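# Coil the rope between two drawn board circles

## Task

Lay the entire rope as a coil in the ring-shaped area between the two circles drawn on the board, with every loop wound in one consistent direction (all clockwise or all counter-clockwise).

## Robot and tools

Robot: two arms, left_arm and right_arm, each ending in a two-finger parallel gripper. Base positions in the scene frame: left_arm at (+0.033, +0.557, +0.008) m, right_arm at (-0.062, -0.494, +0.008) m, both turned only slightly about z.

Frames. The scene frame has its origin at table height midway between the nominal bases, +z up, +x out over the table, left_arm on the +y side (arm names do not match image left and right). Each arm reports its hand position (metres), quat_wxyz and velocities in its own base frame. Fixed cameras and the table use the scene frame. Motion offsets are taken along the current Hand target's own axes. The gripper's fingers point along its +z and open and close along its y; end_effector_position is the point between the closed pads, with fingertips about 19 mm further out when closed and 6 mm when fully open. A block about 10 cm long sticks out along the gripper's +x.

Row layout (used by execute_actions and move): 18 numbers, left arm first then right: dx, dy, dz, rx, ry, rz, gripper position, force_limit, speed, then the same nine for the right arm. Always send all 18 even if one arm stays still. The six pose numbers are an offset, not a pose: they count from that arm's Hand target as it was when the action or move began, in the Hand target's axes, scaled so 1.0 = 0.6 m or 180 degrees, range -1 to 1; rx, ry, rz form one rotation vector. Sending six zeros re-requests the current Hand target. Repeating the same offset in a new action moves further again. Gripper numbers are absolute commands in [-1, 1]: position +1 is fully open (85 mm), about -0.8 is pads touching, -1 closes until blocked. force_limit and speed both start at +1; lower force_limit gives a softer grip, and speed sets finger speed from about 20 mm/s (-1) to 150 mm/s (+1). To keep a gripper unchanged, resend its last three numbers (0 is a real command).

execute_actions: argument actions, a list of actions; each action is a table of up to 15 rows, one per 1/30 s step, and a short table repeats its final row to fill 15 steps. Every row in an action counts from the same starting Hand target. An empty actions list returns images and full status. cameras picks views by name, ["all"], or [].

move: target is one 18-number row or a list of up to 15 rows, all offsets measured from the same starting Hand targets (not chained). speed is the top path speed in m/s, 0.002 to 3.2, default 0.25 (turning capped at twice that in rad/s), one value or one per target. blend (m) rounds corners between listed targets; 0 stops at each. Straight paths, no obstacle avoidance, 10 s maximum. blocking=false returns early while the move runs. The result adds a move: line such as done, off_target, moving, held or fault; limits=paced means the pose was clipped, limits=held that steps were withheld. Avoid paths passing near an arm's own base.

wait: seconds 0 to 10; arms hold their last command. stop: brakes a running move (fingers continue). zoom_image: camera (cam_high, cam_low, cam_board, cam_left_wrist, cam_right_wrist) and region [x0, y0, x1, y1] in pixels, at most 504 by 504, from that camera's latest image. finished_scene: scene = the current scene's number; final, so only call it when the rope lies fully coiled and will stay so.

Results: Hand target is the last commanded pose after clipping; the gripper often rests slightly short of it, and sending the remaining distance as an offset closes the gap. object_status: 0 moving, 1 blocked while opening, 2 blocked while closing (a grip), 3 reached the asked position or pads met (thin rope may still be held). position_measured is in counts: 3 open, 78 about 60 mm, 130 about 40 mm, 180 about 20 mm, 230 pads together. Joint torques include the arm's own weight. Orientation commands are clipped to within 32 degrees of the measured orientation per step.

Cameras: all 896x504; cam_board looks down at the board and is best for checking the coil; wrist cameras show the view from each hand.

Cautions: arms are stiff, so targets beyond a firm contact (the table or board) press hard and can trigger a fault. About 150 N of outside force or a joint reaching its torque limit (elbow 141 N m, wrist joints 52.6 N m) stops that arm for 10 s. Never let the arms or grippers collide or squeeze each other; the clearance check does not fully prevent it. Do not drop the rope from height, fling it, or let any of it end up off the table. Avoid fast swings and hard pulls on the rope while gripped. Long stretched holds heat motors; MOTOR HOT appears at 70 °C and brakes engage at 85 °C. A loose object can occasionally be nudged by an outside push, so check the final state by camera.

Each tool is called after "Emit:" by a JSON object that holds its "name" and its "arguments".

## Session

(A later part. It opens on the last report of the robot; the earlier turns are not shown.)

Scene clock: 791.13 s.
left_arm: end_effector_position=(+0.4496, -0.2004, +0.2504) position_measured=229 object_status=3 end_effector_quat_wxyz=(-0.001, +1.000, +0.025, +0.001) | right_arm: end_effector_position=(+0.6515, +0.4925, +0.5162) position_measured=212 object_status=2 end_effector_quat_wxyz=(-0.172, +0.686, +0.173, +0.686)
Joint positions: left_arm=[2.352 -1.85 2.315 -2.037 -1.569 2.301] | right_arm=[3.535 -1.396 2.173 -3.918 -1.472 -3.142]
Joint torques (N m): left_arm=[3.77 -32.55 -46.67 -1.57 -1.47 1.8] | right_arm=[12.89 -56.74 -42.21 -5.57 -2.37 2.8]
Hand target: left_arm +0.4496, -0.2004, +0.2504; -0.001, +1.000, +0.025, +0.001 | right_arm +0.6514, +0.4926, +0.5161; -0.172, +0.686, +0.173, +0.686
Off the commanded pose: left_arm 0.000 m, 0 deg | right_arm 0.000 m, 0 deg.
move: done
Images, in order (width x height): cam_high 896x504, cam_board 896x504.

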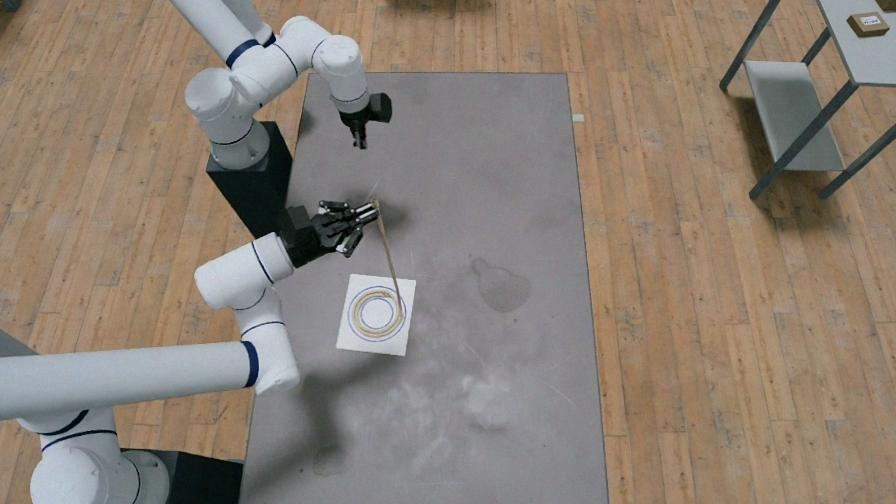

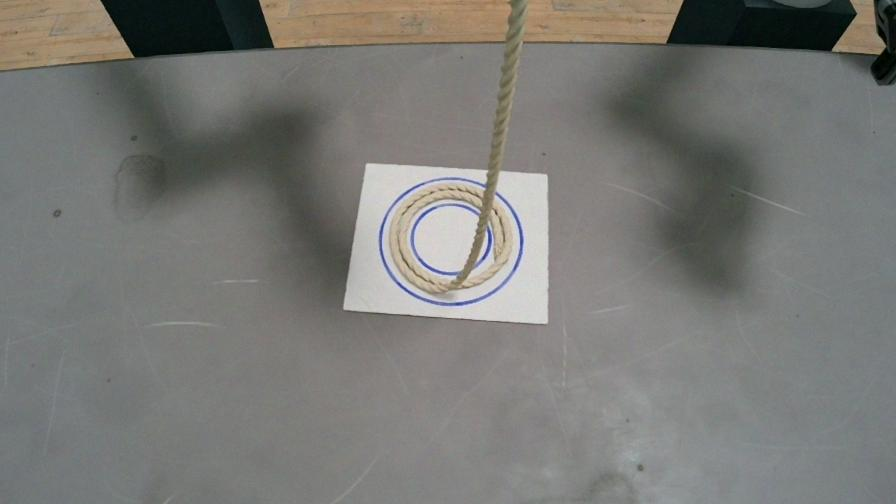

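Emit:
{"name": "move", "arguments": {"target": [[0,0,0,0,0,0,-0.8,-1,-1,-0.0252,-0.034,-0.0073,0,0,0,-1,-1,-1],[0,0,0,0,0,0,-0.8,-1,-1,-0.0485,-0.0632,-0.0203,0,0,0,-1,-1,-1],[0,0,0,0,0,0,-0.8,-1,-1,-0.0728,-0.0878,-0.0404,0,0,0,-1,-1,-1]], "speed": 0.045, "blend": 0.006, "cameras": ["cam_high","cam_board"]}}

Emit:
{"name": "zoom_image", "arguments": {"camera": "cam_board", "region": [320, 150, 570, 330]}}

Emit:
{"name": "zoom_image", "arguments": {"camera": "cam_high", "region": [310, 240, 430, 360]}}

Scene clock: 817.87 s.
left_arm: end_effector_position=(+0.4496, -0.2004, +0.2504) position_measured=229 object_status=3 end_effector_quat_wxyz=(-0.001, +1.000, +0.025, +0.001) | right_arm: end_effector_position=(+0.6053, +0.5274, +0.4725) position_measured=212 object_status=2 end_effector_quat_wxyz=(-0.172, +0.686, +0.173, +0.686)
Joint positions: left_arm=[2.352 -1.85 2.315 -2.037 -1.569 2.301] | right_arm=[3.636 -1.344 2.217 -4.014 -1.573 -3.142]
Joint torques (N m): left_arm=[3.63 -30.87 -46.39 -1.78 -1.43 1.81] | right_arm=[9.99 -61.47 -20.39 -5.38 -2.5 3.46]
Hand target: left_arm +0.4496, -0.2004, +0.2504; -0.001, +1.000, +0.025, +0.001 | right_arm +0.6052, +0.5275, +0.4724; -0.172, +0.686, +0.173, +0.686
Off the commanded pose: left_arm 0.000 m, 0 deg | right_arm 0.000 m, 0 deg.
move: done
Images, in order (width x height): cam_high 896x504, cam_board 896x504.

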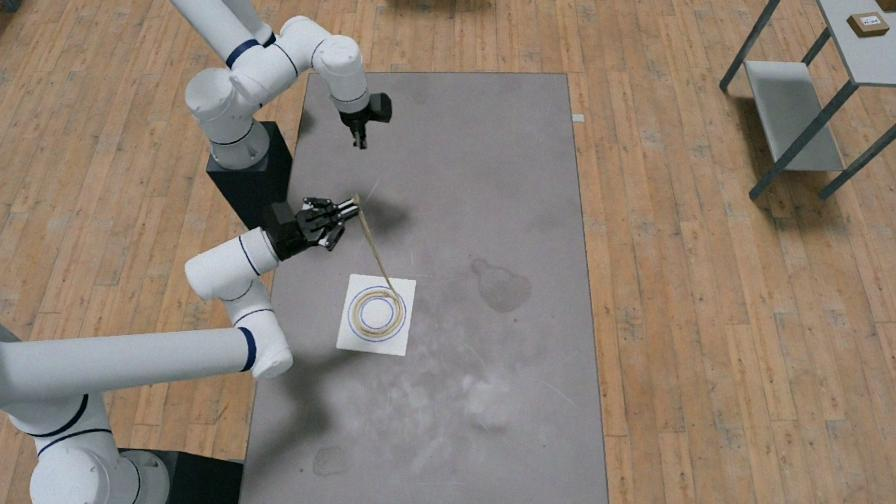

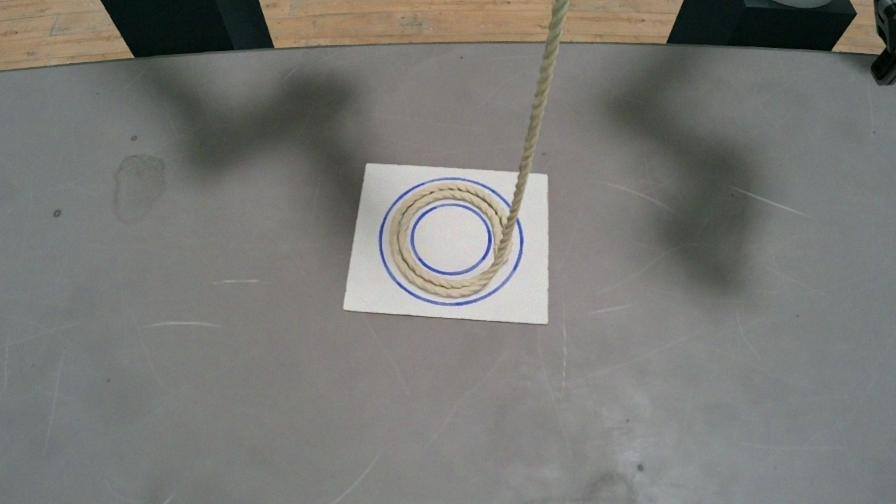

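Scaled by 2.016.

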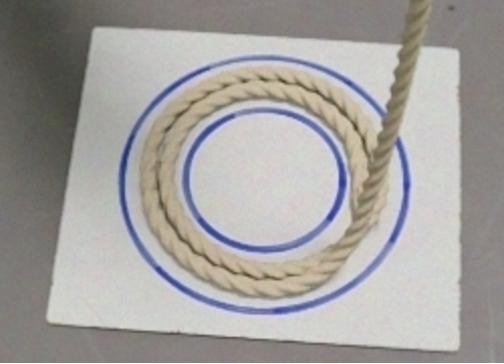

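Scaled by 4.200.

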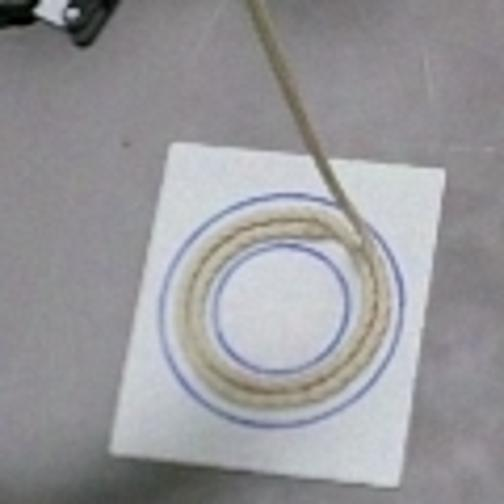

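Emit:
{"name": "move", "arguments": {"target": [[0,0,0,0,0,0,-0.8,-1,-1,-0.0253,-0.0178,-0.0256,0,0,0,-1,-1,-1],[0,0,0,0,0,0,-0.8,-1,-1,-0.0517,-0.0298,-0.0519,0,0,0,-1,-1,-1],[0,0,0,0,0,0,-0.8,-1,-1,-0.0775,-0.0355,-0.0801,0,0,0,-1,-1,-1]], "speed": 0.045, "blend": 0.006, "cameras": ["cam_high","cam_board"]}}

Emit:
{"name": "zoom_image", "arguments": {"camera": "cam_board", "region": [320, 150, 570, 330]}}

Emit:
{"name": "zoom_image", "arguments": {"camera": "cam_high", "region": [310, 240, 430, 360]}}

Scene clock: 844.03 s.
left_arm: end_effector_position=(+0.4496, -0.2004, +0.2504) position_measured=229 object_status=3 end_effector_quat_wxyz=(-0.001, +1.000, +0.025, +0.001) | right_arm: end_effector_position=(+0.5528, +0.5235, +0.4260) position_measured=212 object_status=2 end_effector_quat_wxyz=(-0.172, +0.686, +0.173, +0.686)
Joint positions: left_arm=[2.352 -1.85 2.315 -2.037 -1.569 2.301] | right_arm=[3.683 -1.314 2.311 -4.138 -1.619 -3.142]
Joint torques (N m): left_arm=[3.7 -31.88 -46.84 -1.71 -1.64 1.67] | right_arm=[9.61 -55.22 -15.62 -5.6 -1.9 3.64]
Hand target: left_arm +0.4496, -0.2004, +0.2504; -0.001, +1.000, +0.025, +0.001 | right_arm +0.5527, +0.5235, +0.4259; -0.172, +0.686, +0.173, +0.686
Off the commanded pose: left_arm 0.000 m, 0 deg | right_arm 0.000 m, 0 deg.
move: done
Images, in order (width x height): cam_high 896x504, cam_board 896x504.

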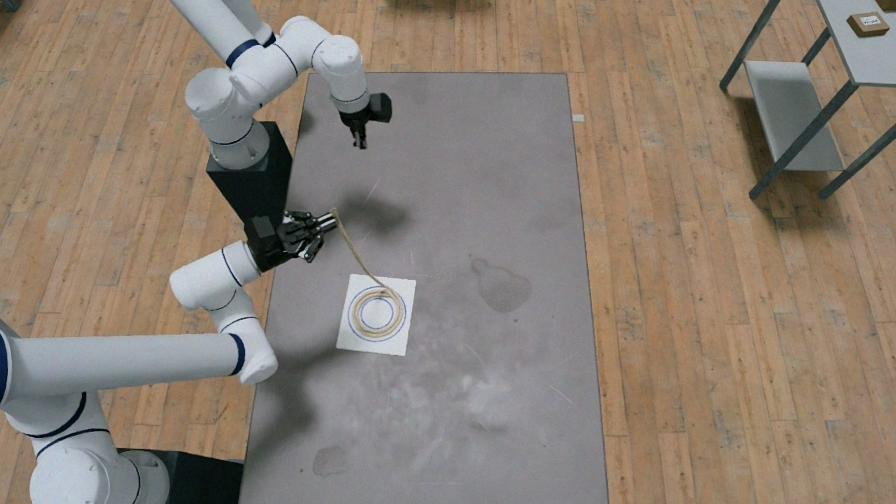

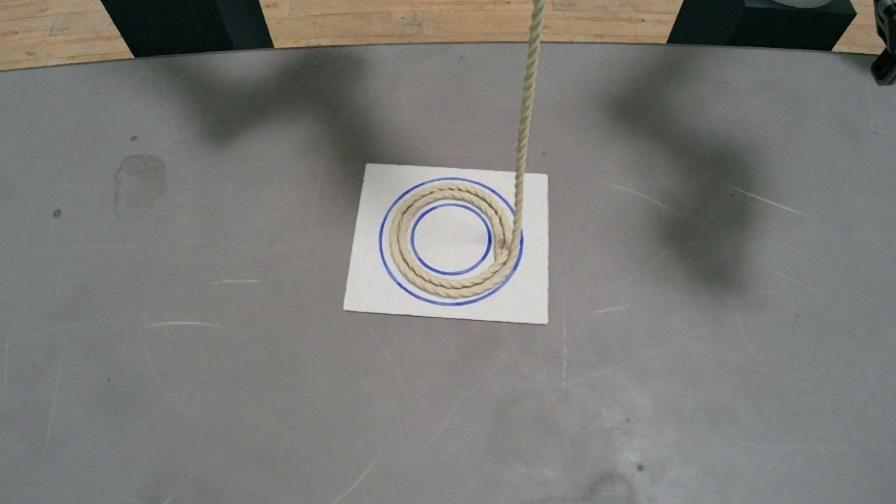

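Scaled by 2.016.

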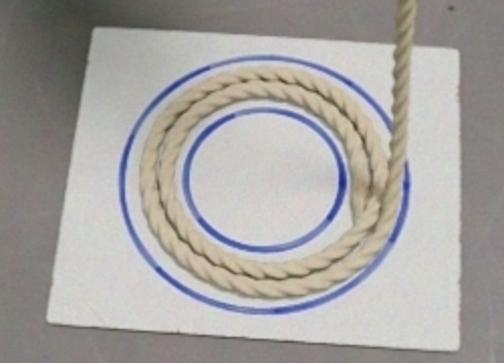

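Scaled by 4.200.

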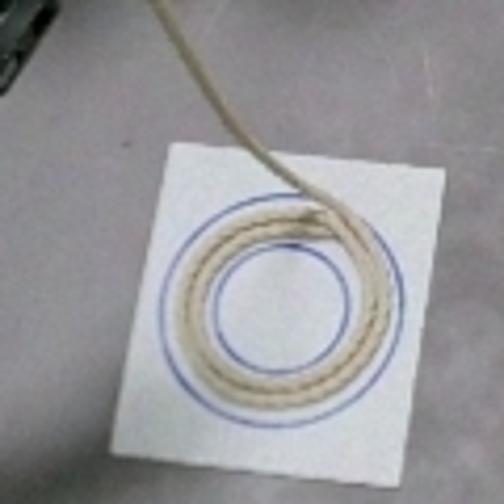

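Emit:
{"name": "move", "arguments": {"target": [[0,0,0,0,0,0,-0.8,-1,-1,0.0818,0.0178,0.0546,0,0,0,-1,-1,-1],[0,0,0,0,0,0,-0.8,-1,-1,0.1318,0.0634,0.0984,0,0,0,-1,-1,-1],[0,0,0,0,0,0,-0.8,-1,-1,0.1585,0.1075,0.117,0,0,0,-1,-1,-1]], "speed": 0.07, "blend": 0.008, "cameras": ["cam_high","cam_board"]}}

Emit:
{"name": "zoom_image", "arguments": {"camera": "cam_board", "region": [320, 150, 570, 330]}}

Emit:
{"name": "zoom_image", "arguments": {"camera": "cam_high", "region": [310, 240, 430, 360]}}

Scene clock: 897.27 s.
left_arm: end_effector_position=(+0.4496, -0.2004, +0.2504) position_measured=229 object_status=3 end_effector_quat_wxyz=(-0.001, +1.000, +0.025, +0.001) | right_arm: end_effector_position=(+0.6450, +0.5000, +0.5209) position_measured=212 object_status=2 end_effector_quat_wxyz=(-0.172, +0.686, +0.173, +0.686)
Joint positions: left_arm=[2.352 -1.85 2.315 -2.037 -1.569 2.301] | right_arm=[3.554 -1.402 2.169 -3.908 -1.49 -3.142]
Joint torques (N m): left_arm=[1.71 -31.28 -46.71 -1.74 -1.55 1.59] | right_arm=[-8.85 -107.42 -42.86 -0.4 4.19 -0.04]
Hand target: left_arm +0.4496, -0.2004, +0.2504; -0.001, +1.000, +0.025, +0.001 | right_arm +0.6451, +0.4999, +0.5210; -0.172, +0.686, +0.173, +0.686
Off the commanded pose: left_arm 0.000 m, 0 deg | right_arm 0.000 m, 0 deg.
move: done
Images, in order (width x height): cam_high 896x504, cam_board 896x504.

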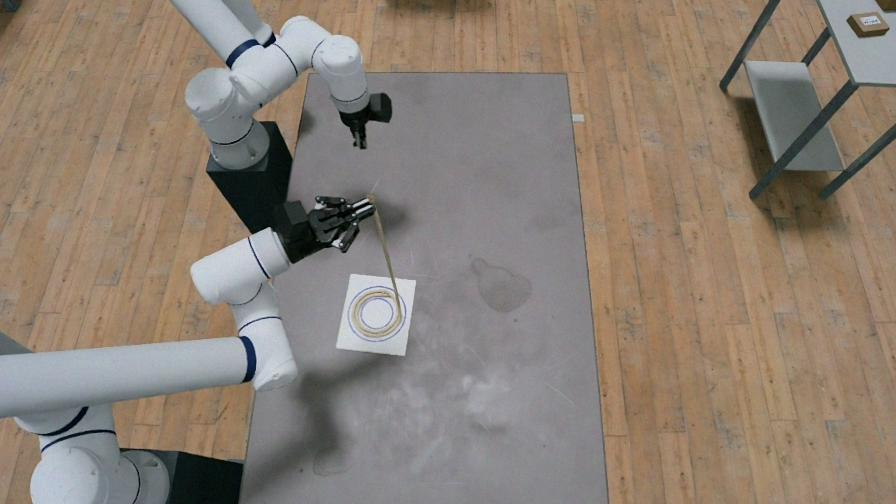

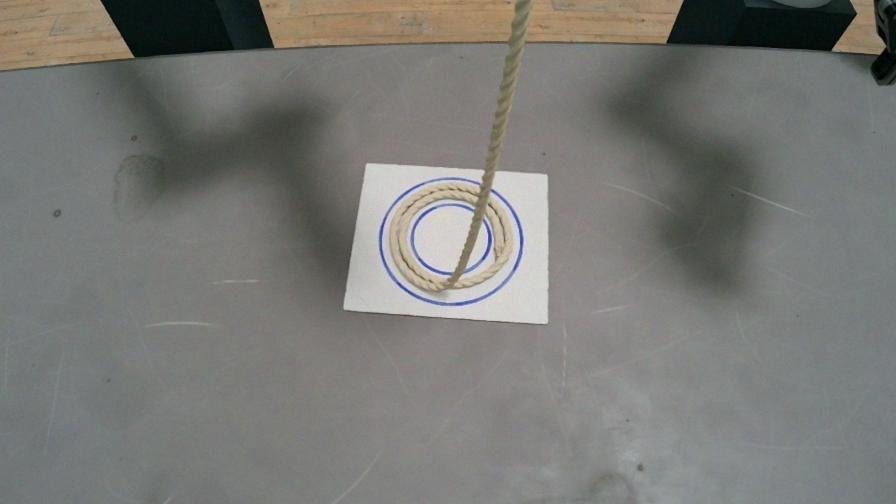

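Scaled by 2.016.

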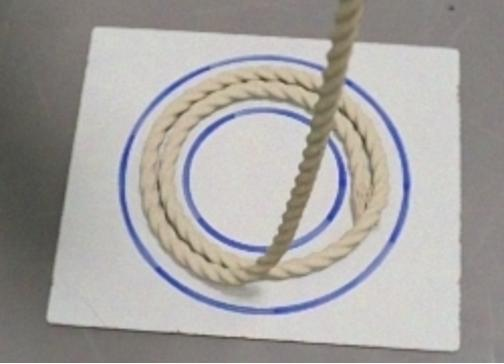

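Scaled by 4.200.

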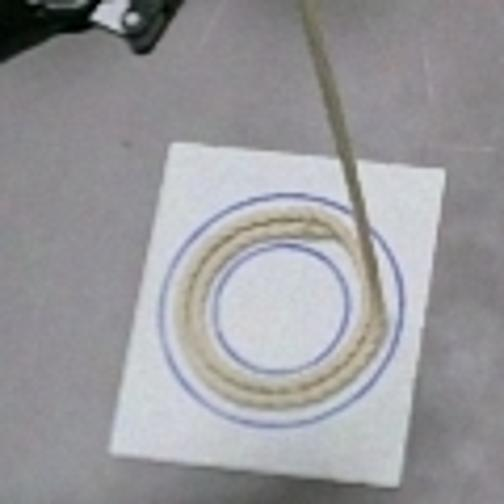

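Emit:
{"name": "move", "arguments": {"target": [[0,0,0,0,0,0,-0.8,-1,-1,-0.02,-0.0109,-0.0163,0,0,0,-1,-1,-1],[0,0,0,0,0,0,-0.8,-1,-1,-0.0405,-0.038,-0.0308,0,0,0,-1,-1,-1],[0,0,0,0,0,0,-0.8,-1,-1,-0.0655,-0.0613,-0.0459,0,0,0,-1,-1,-1]], "speed": 0.045, "blend": 0.006, "cameras": ["cam_high","cam_board"]}}

Emit:
{"name": "zoom_image", "arguments": {"camera": "cam_board", "region": [320, 150, 570, 330]}}

Emit:
{"name": "zoom_image", "arguments": {"camera": "cam_high", "region": [310, 240, 430, 360]}}

Scene clock: 935.93 s.
left_arm: end_effector_position=(+0.4496, -0.2004, +0.2504) position_measured=229 object_status=3 end_effector_quat_wxyz=(-0.001, +1.000, +0.025, +0.001) | right_arm: end_effector_position=(+0.6035, +0.5192, +0.4818) position_measured=212 object_status=2 end_effector_quat_wxyz=(-0.172, +0.686, +0.173, +0.686)
Joint positions: left_arm=[2.352 -1.85 2.315 -2.037 -1.569 2.301] | right_arm=[3.623 -1.368 2.225 -3.998 -1.56 -3.142]
Joint torques (N m): left_arm=[2.84 -30.63 -46.92 -1.82 -1.35 1.56] | right_arm=[7.24 -56.61 -21.09 -5.17 -2.33 3.62]
Hand target: left_arm +0.4496, -0.2004, +0.2504; -0.001, +1.000, +0.025, +0.001 | right_arm +0.6034, +0.5193, +0.4817; -0.172, +0.686, +0.173, +0.686
Off the commanded pose: left_arm 0.000 m, 0 deg | right_arm 0.000 m, 0 deg.
move: done
Images, in order (width x height): cam_high 896x504, cam_board 896x504.

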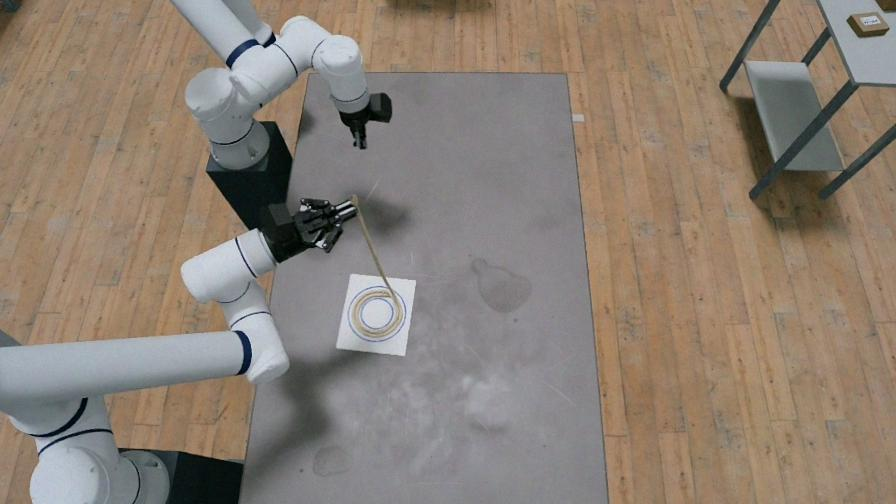

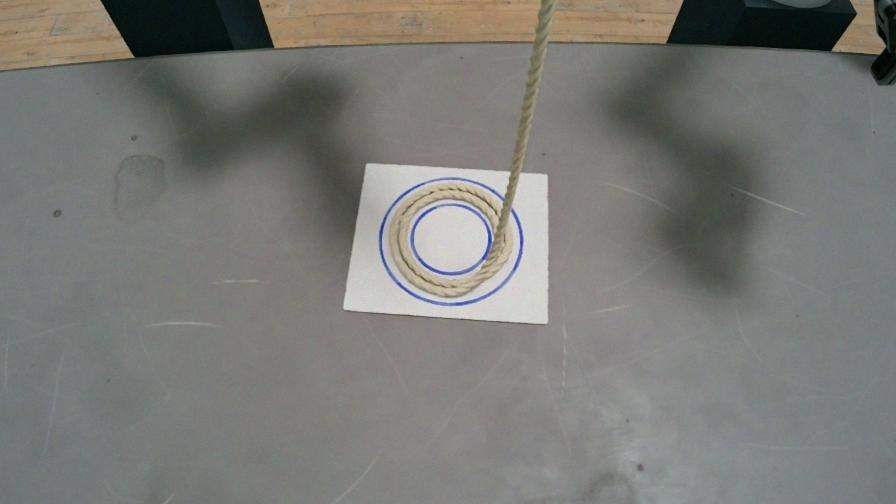

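Scaled by 2.016.

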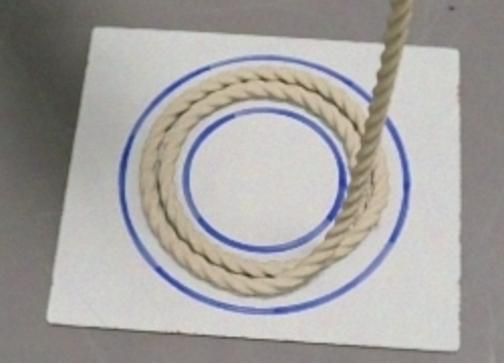

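Scaled by 4.200.

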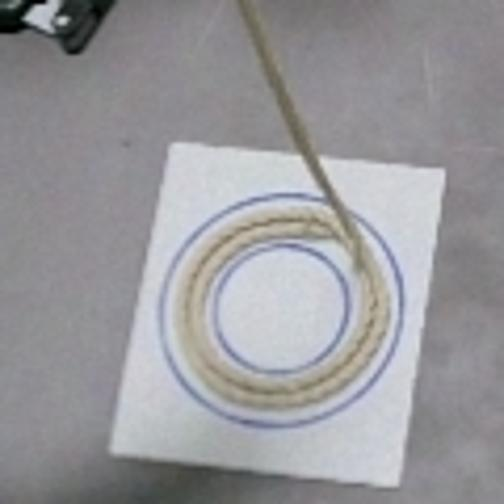

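Emit:
{"name": "zoom_image", "arguments": {"camera": "cam_board", "region": [430, 200, 540, 300]}}

Scaled by 4.582.

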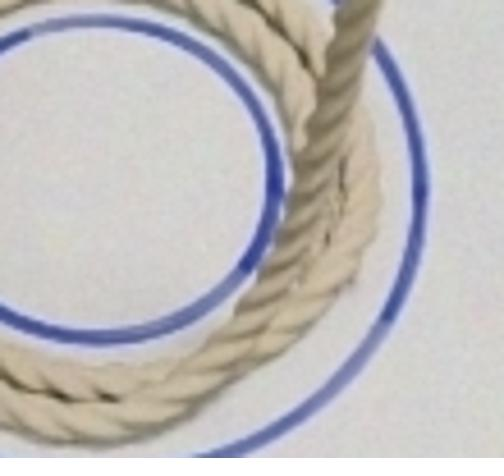

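Emit:
{"name": "move", "arguments": {"target": [[0,0,0,0,0,0,-0.8,-1,-1,-0.025,-0.0222,-0.011,0,0,0,-1,-1,-1],[0,0,0,0,0,0,-0.8,-1,-1,-0.0507,-0.0367,-0.0344,0,0,0,-1,-1,-1],[0,0,0,0,0,0,-0.8,-1,-1,-0.0767,-0.045,-0.0617,0,0,0,-1,-1,-1]], "speed": 0.045, "blend": 0.006, "cameras": ["cam_high","cam_board"]}}

Emit:
{"name": "zoom_image", "arguments": {"camera": "cam_board", "region": [370, 170, 540, 310]}}

Emit:
{"name": "zoom_image", "arguments": {"camera": "cam_high", "region": [310, 240, 430, 360]}}

Scene clock: 966.20 s.
left_arm: end_effector_position=(+0.4496, -0.2004, +0.2504) position_measured=229 object_status=3 end_effector_quat_wxyz=(-0.001, +1.000, +0.025, +0.001) | right_arm: end_effector_position=(+0.5581, +0.5255, +0.4357) position_measured=212 object_status=2 end_effector_quat_wxyz=(-0.172, +0.686, +0.173, +0.686)
Joint positions: left_arm=[2.352 -1.85 2.315 -2.037 -1.569 2.301] | right_arm=[3.681 -1.325 2.297 -4.113 -1.617 -3.142]
Joint torques (N m): left_arm=[2.49 -31 -46.98 -1.72 -1.43 1.64] | right_arm=[11.01 -56.05 -16.17 -5.49 -2.46 4.08]
Hand target: left_arm +0.4496, -0.2004, +0.2504; -0.001, +1.000, +0.025, +0.001 | right_arm +0.5581, +0.5255, +0.4357; -0.172, +0.686, +0.173, +0.686
Off the commanded pose: left_arm 0.000 m, 0 deg | right_arm 0.000 m, 0 deg.
move: done
Images, in order (width x height): cam_high 896x504, cam_board 896x504.

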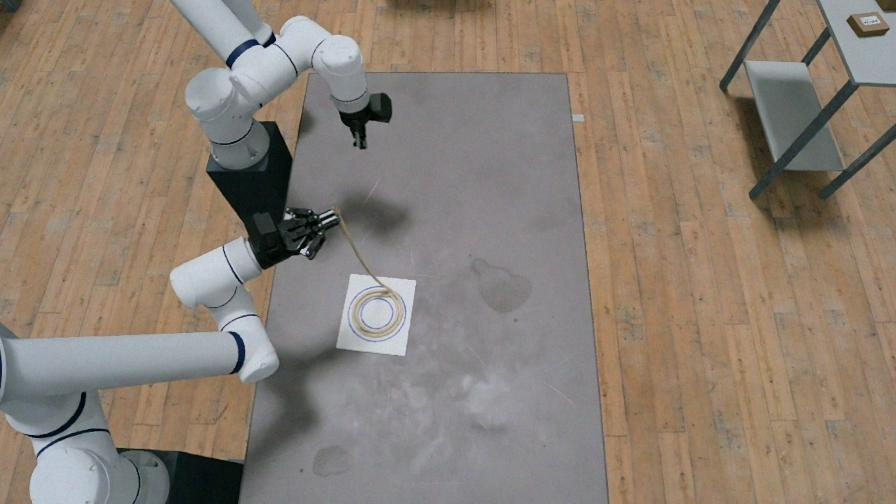

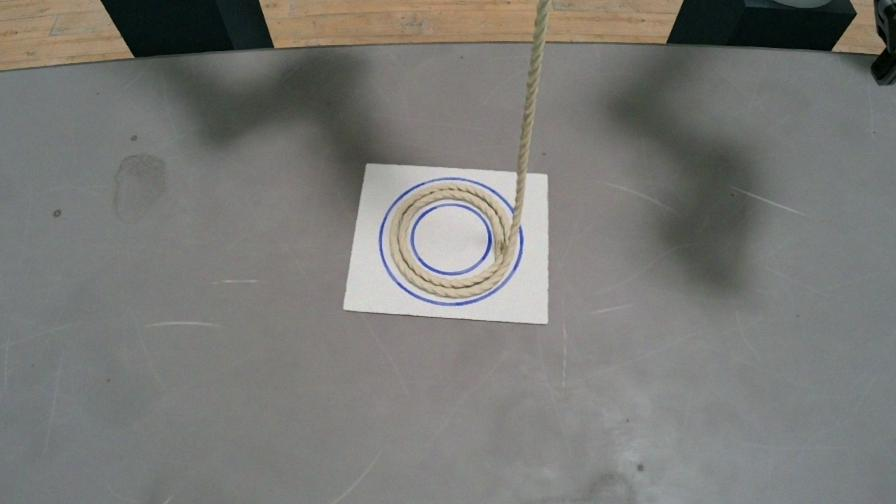

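Scaled by 2.965.

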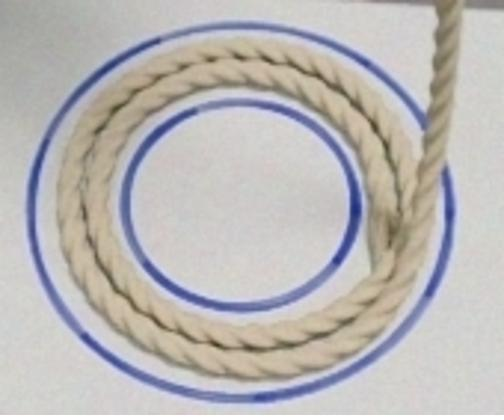

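Scaled by 4.200.

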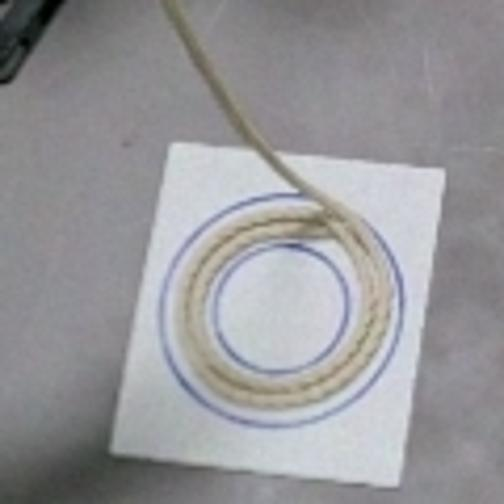

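Emit:
{"name": "move", "arguments": {"target": [[0,0,0,0,0,0,-0.8,-1,-1,0.0788,0.0252,0.044,0,0,0,-1,-1,-1],[0,0,0,0,0,0,-0.8,-1,-1,0.1238,0.0627,0.0796,0,0,0,-1,-1,-1],[0,0,0,0,0,0,-0.8,-1,-1,0.1422,0.1063,0.1074,0,0,0,-1,-1,-1],[0,0,0,0,0,0,-0.8,-1,-1,0.1222,0.0955,0.0911,0,0,0,-1,-1,-1],[0,0,0,0,0,0,-0.8,-1,-1,0.1017,0.068,0.0741,0,0,0,-1,-1,-1],[0,0,0,0,0,0,-0.8,-1,-1,0.0767,0.0466,0.0548,0,0,0,-1,-1,-1]], "speed": [0.07,0.07,0.07,0.04,0.04,0.04], "blend": [0.008,0.008,0,0.006,0.006,0], "cameras": ["cam_high","cam_board"]}}

Emit:
{"name": "zoom_image", "arguments": {"camera": "cam_board", "region": [370, 170, 540, 310]}}

Emit:
{"name": "zoom_image", "arguments": {"camera": "cam_high", "region": [310, 240, 430, 360]}}

Scene clock: 1017.43 s.
left_arm: end_effector_position=(+0.4496, -0.2004, +0.2504) position_measured=229 object_status=3 end_effector_quat_wxyz=(-0.001, +1.000, +0.025, +0.001) | right_arm: end_effector_position=(+0.6003, +0.5164, +0.4818) position_measured=212 object_status=2 end_effector_quat_wxyz=(-0.172, +0.686, +0.173, +0.686)
Joint positions: left_arm=[2.352 -1.85 2.315 -2.037 -1.569 2.301] | right_arm=[3.621 -1.374 2.233 -4 -1.558 -3.142]
Joint torques (N m): left_arm=[1.68 -31.41 -46.74 -1.92 -1.51 1.71] | right_arm=[9.42 -56.44 -21.2 -5.13 -2.05 3.25]
Hand target: left_arm +0.4496, -0.2004, +0.2504; -0.001, +1.000, +0.025, +0.001 | right_arm +0.6003, +0.5165, +0.4817; -0.172, +0.686, +0.173, +0.686
Off the commanded pose: left_arm 0.000 m, 0 deg | right_arm 0.000 m, 0 deg.
move: done
Images, in order (width x height): cam_high 896x504, cam_board 896x504.

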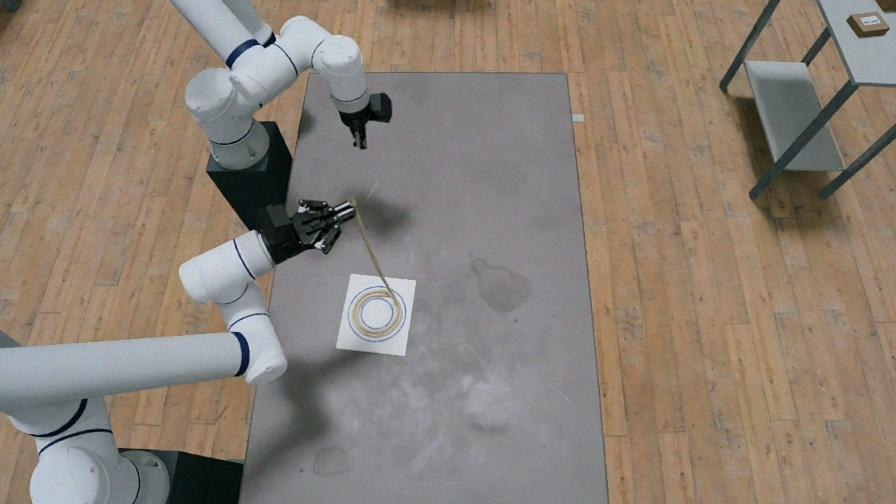

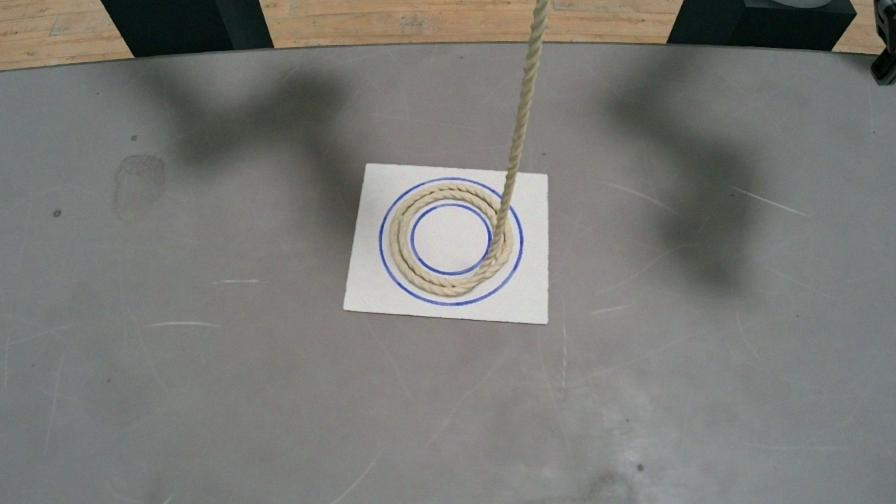

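Scaled by 2.965.

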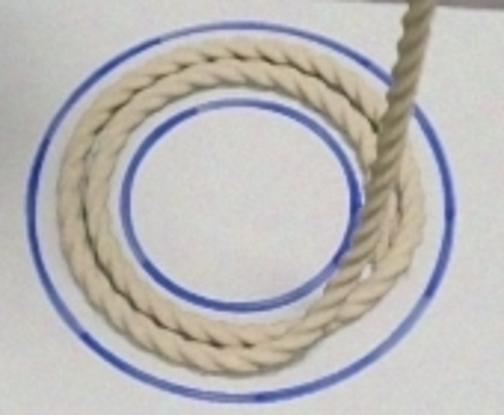

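Scaled by 4.200.

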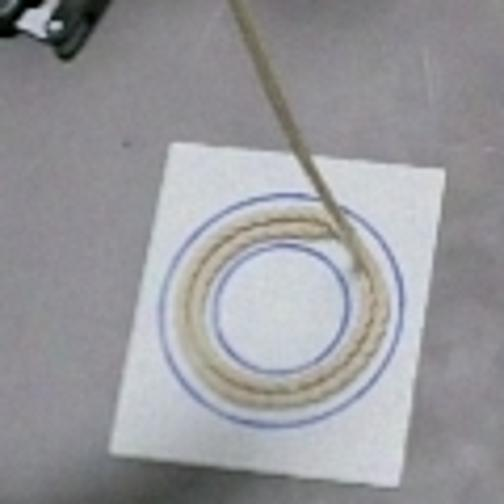

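Emit:
{"name": "move", "arguments": {"target": [[0,0,0,0,0,0,-0.8,-1,-1,-0.025,-0.0161,-0.0197,0,0,0,-1,-1,-1],[0,0,0,0,0,0,-0.8,-1,-1,-0.0495,-0.0289,-0.0392,0,0,0,-1,-1,-1]], "speed": 0.04, "blend": 0.006, "cameras": ["cam_high","cam_board"]}}

Emit:
{"name": "zoom_image", "arguments": {"camera": "cam_board", "region": [370, 170, 540, 310]}}

Emit:
{"name": "zoom_image", "arguments": {"camera": "cam_high", "region": [310, 240, 430, 360]}}

Scene clock: 1034.67 s.
left_arm: end_effector_position=(+0.4496, -0.2004, +0.2504) position_measured=229 object_status=3 end_effector_quat_wxyz=(-0.001, +1.000, +0.025, +0.001) | right_arm: end_effector_position=(+0.5714, +0.5206, +0.4521) position_measured=212 object_status=2 end_effector_quat_wxyz=(-0.172, +0.686, +0.173, +0.686)
Joint positions: left_arm=[2.352 -1.85 2.315 -2.037 -1.569 2.301] | right_arm=[3.657 -1.348 2.28 -4.073 -1.594 -3.142]
Joint torques (N m): left_arm=[0.99 -30.31 -46.38 -1.79 -1.37 1.52] | right_arm=[9.89 -55.65 -17.98 -5.41 -2.27 3.78]
Hand target: left_arm +0.4496, -0.2004, +0.2504; -0.001, +1.000, +0.025, +0.001 | right_arm +0.5713, +0.5206, +0.4520; -0.172, +0.686, +0.173, +0.686
Off the commanded pose: left_arm 0.000 m, 0 deg | right_arm 0.000 m, 0 deg.
move: done
Images, in order (width x height): cam_high 896x504, cam_board 896x504.

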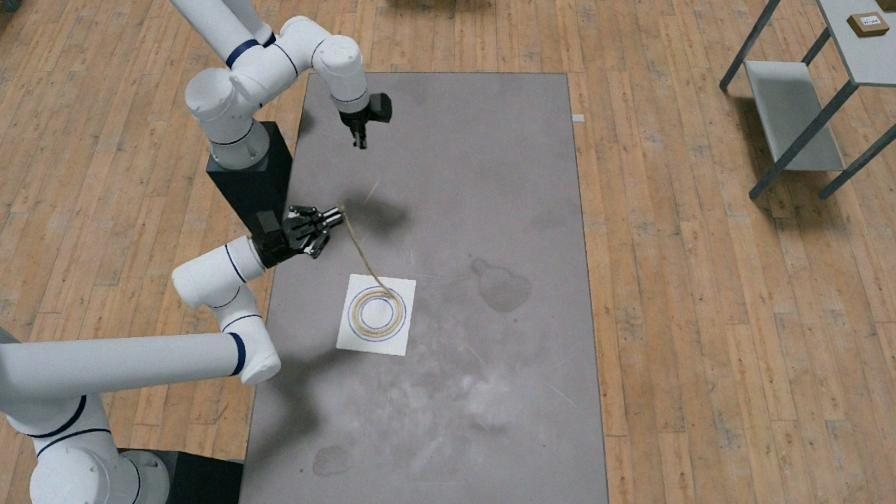

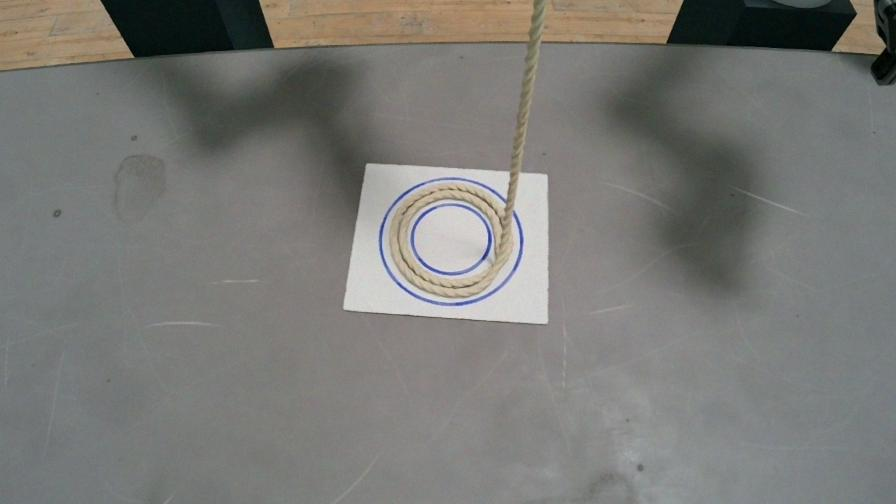

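Scaled by 2.965.

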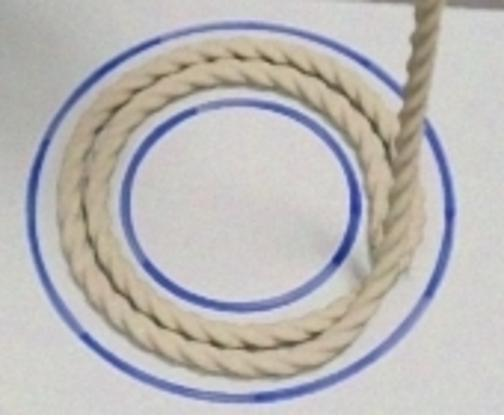

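Scaled by 4.200.

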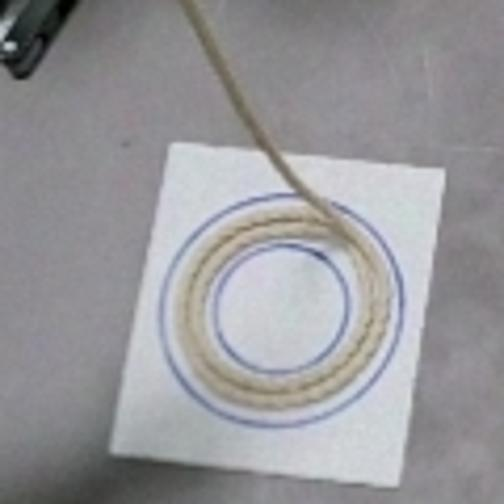

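Emit:
{"name": "move", "arguments": {"target": [[0,0,0,0,0,0,-0.8,-1,-1,-0.025,-0.0087,-0.0222,0,0,0,-1,-1,-1],[0,0,0,0,0,0,-0.8,-1,-1,-0.0508,-0.0123,-0.0474,0,0,0,-1,-1,-1]], "speed": 0.04, "blend": 0.006, "cameras": ["cam_high","cam_board"]}}

Emit:
{"name": "zoom_image", "arguments": {"camera": "cam_board", "region": [370, 170, 540, 310]}}

Emit:
{"name": "zoom_image", "arguments": {"camera": "cam_high", "region": [310, 240, 430, 360]}}

Scene clock: 1050.53 s.
left_arm: end_effector_position=(+0.4496, -0.2004, +0.2504) position_measured=229 object_status=3 end_effector_quat_wxyz=(-0.001, +1.000, +0.025, +0.001) | right_arm: end_effector_position=(+0.5428, +0.5136, +0.4216) position_measured=212 object_status=2 end_effector_quat_wxyz=(-0.172, +0.686, +0.173, +0.686)
Joint positions: left_arm=[2.352 -1.85 2.315 -2.037 -1.569 2.301] | right_arm=[3.675 -1.323 2.34 -4.158 -1.612 -3.142]
Joint torques (N m): left_arm=[1.73 -31.55 -46.76 -1.89 -1.52 1.45] | right_arm=[8.99 -55.13 -15.94 -5.13 -2.36 3.71]
Hand target: left_arm +0.4496, -0.2004, +0.2504; -0.001, +1.000, +0.025, +0.001 | right_arm +0.5428, +0.5136, +0.4215; -0.172, +0.686, +0.173, +0.686
Off the commanded pose: left_arm 0.000 m, 0 deg | right_arm 0.000 m, 0 deg.
move: done
Images, in order (width x height): cam_high 896x504, cam_board 896x504.

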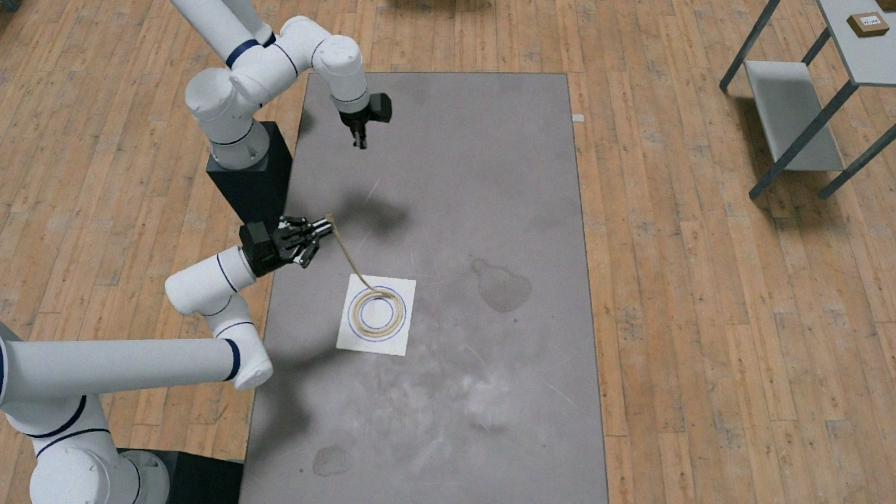

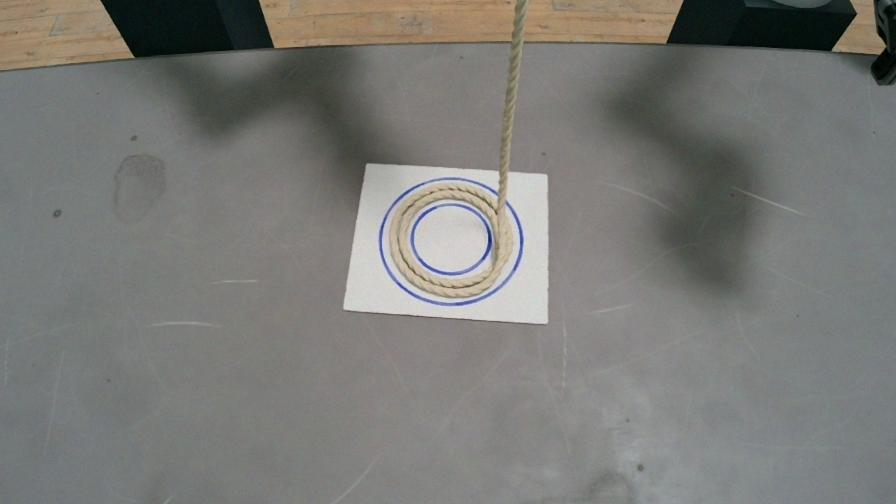

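Scaled by 2.965.

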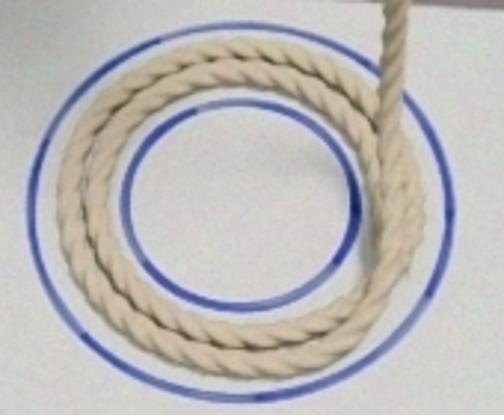

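Scaled by 4.200.

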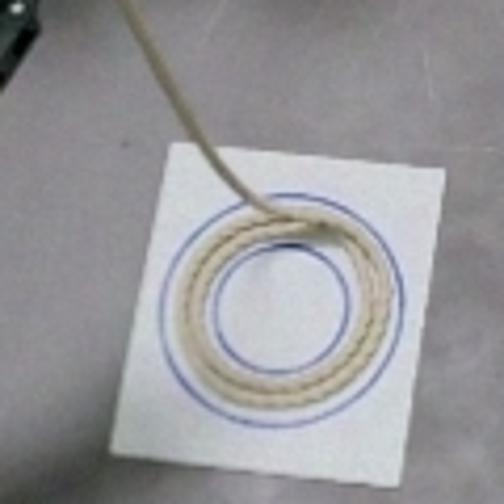

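Emit:
{"name": "move", "arguments": {"target": [[0,0,0,0,0,0,-0.8,-1,-1,-0.0265,0.0076,-0.0266,0,0,0,-1,-1,-1],[0,0,0,0,0,0,-0.8,-1,-1,-0.0523,0.0207,-0.0509,0,0,0,-1,-1,-1],[0,0,0,0,0,0,-0.8,-1,-1,-0.0782,0.0402,-0.0712,0,0,0,-1,-1,-1]], "speed": 0.04, "blend": 0.006, "cameras": ["cam_high","cam_board"]}}

Emit:
{"name": "zoom_image", "arguments": {"camera": "cam_board", "region": [370, 170, 540, 310]}}

Emit:
{"name": "zoom_image", "arguments": {"camera": "cam_high", "region": [310, 240, 430, 360]}}

Scene clock: 1079.70 s.
left_arm: end_effector_position=(+0.4496, -0.2004, +0.2504) position_measured=229 object_status=3 end_effector_quat_wxyz=(-0.001, +1.000, +0.025, +0.001) | right_arm: end_effector_position=(+0.5165, +0.4722, +0.3747) position_measured=212 object_status=2 end_effector_quat_wxyz=(-0.172, +0.686, +0.173, +0.686)
Joint positions: left_arm=[2.352 -1.85 2.315 -2.037 -1.569 2.301] | right_arm=[3.62 -1.282 2.451 -4.311 -1.557 -3.142]
Joint torques (N m): left_arm=[1.65 -31.29 -46.73 -1.86 -1.45 1.45] | right_arm=[-5.67 -51.41 -9.1 -5.64 3.9 0.15]
Hand target: left_arm +0.4496, -0.2004, +0.2504; -0.001, +1.000, +0.025, +0.001 | right_arm +0.5165, +0.4721, +0.3746; -0.172, +0.686, +0.173, +0.686
Off the commanded pose: left_arm 0.000 m, 0 deg | right_arm 0.000 m, 0 deg.
move: done
Images, in order (width x height): cam_high 896x504, cam_board 896x504.

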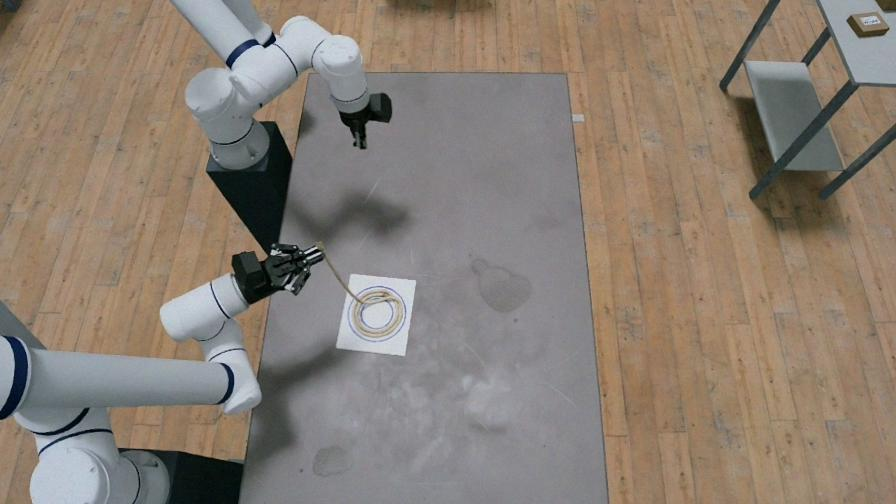

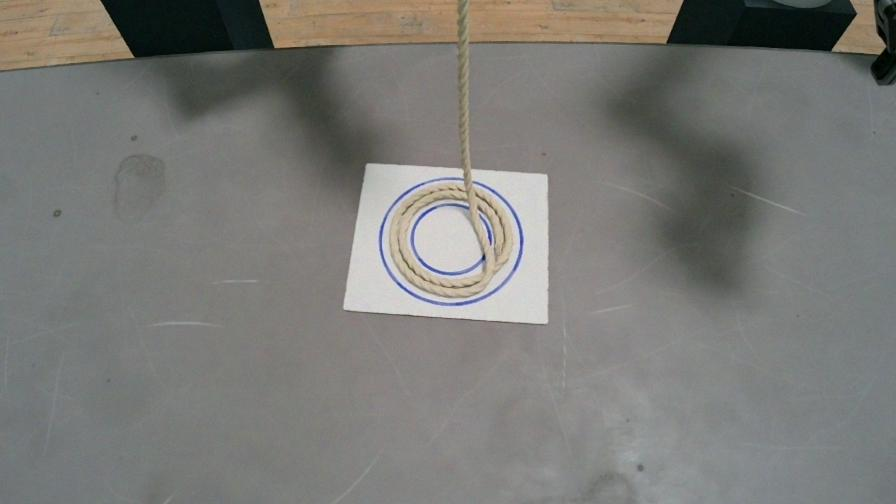

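Scaled by 2.965.

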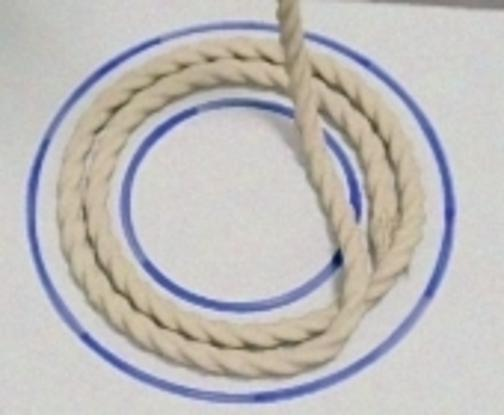

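Scaled by 4.200.

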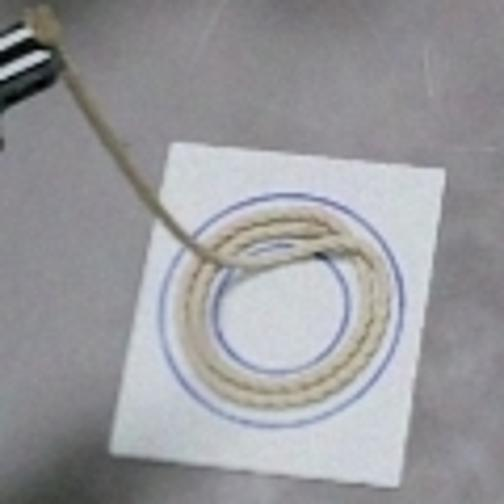

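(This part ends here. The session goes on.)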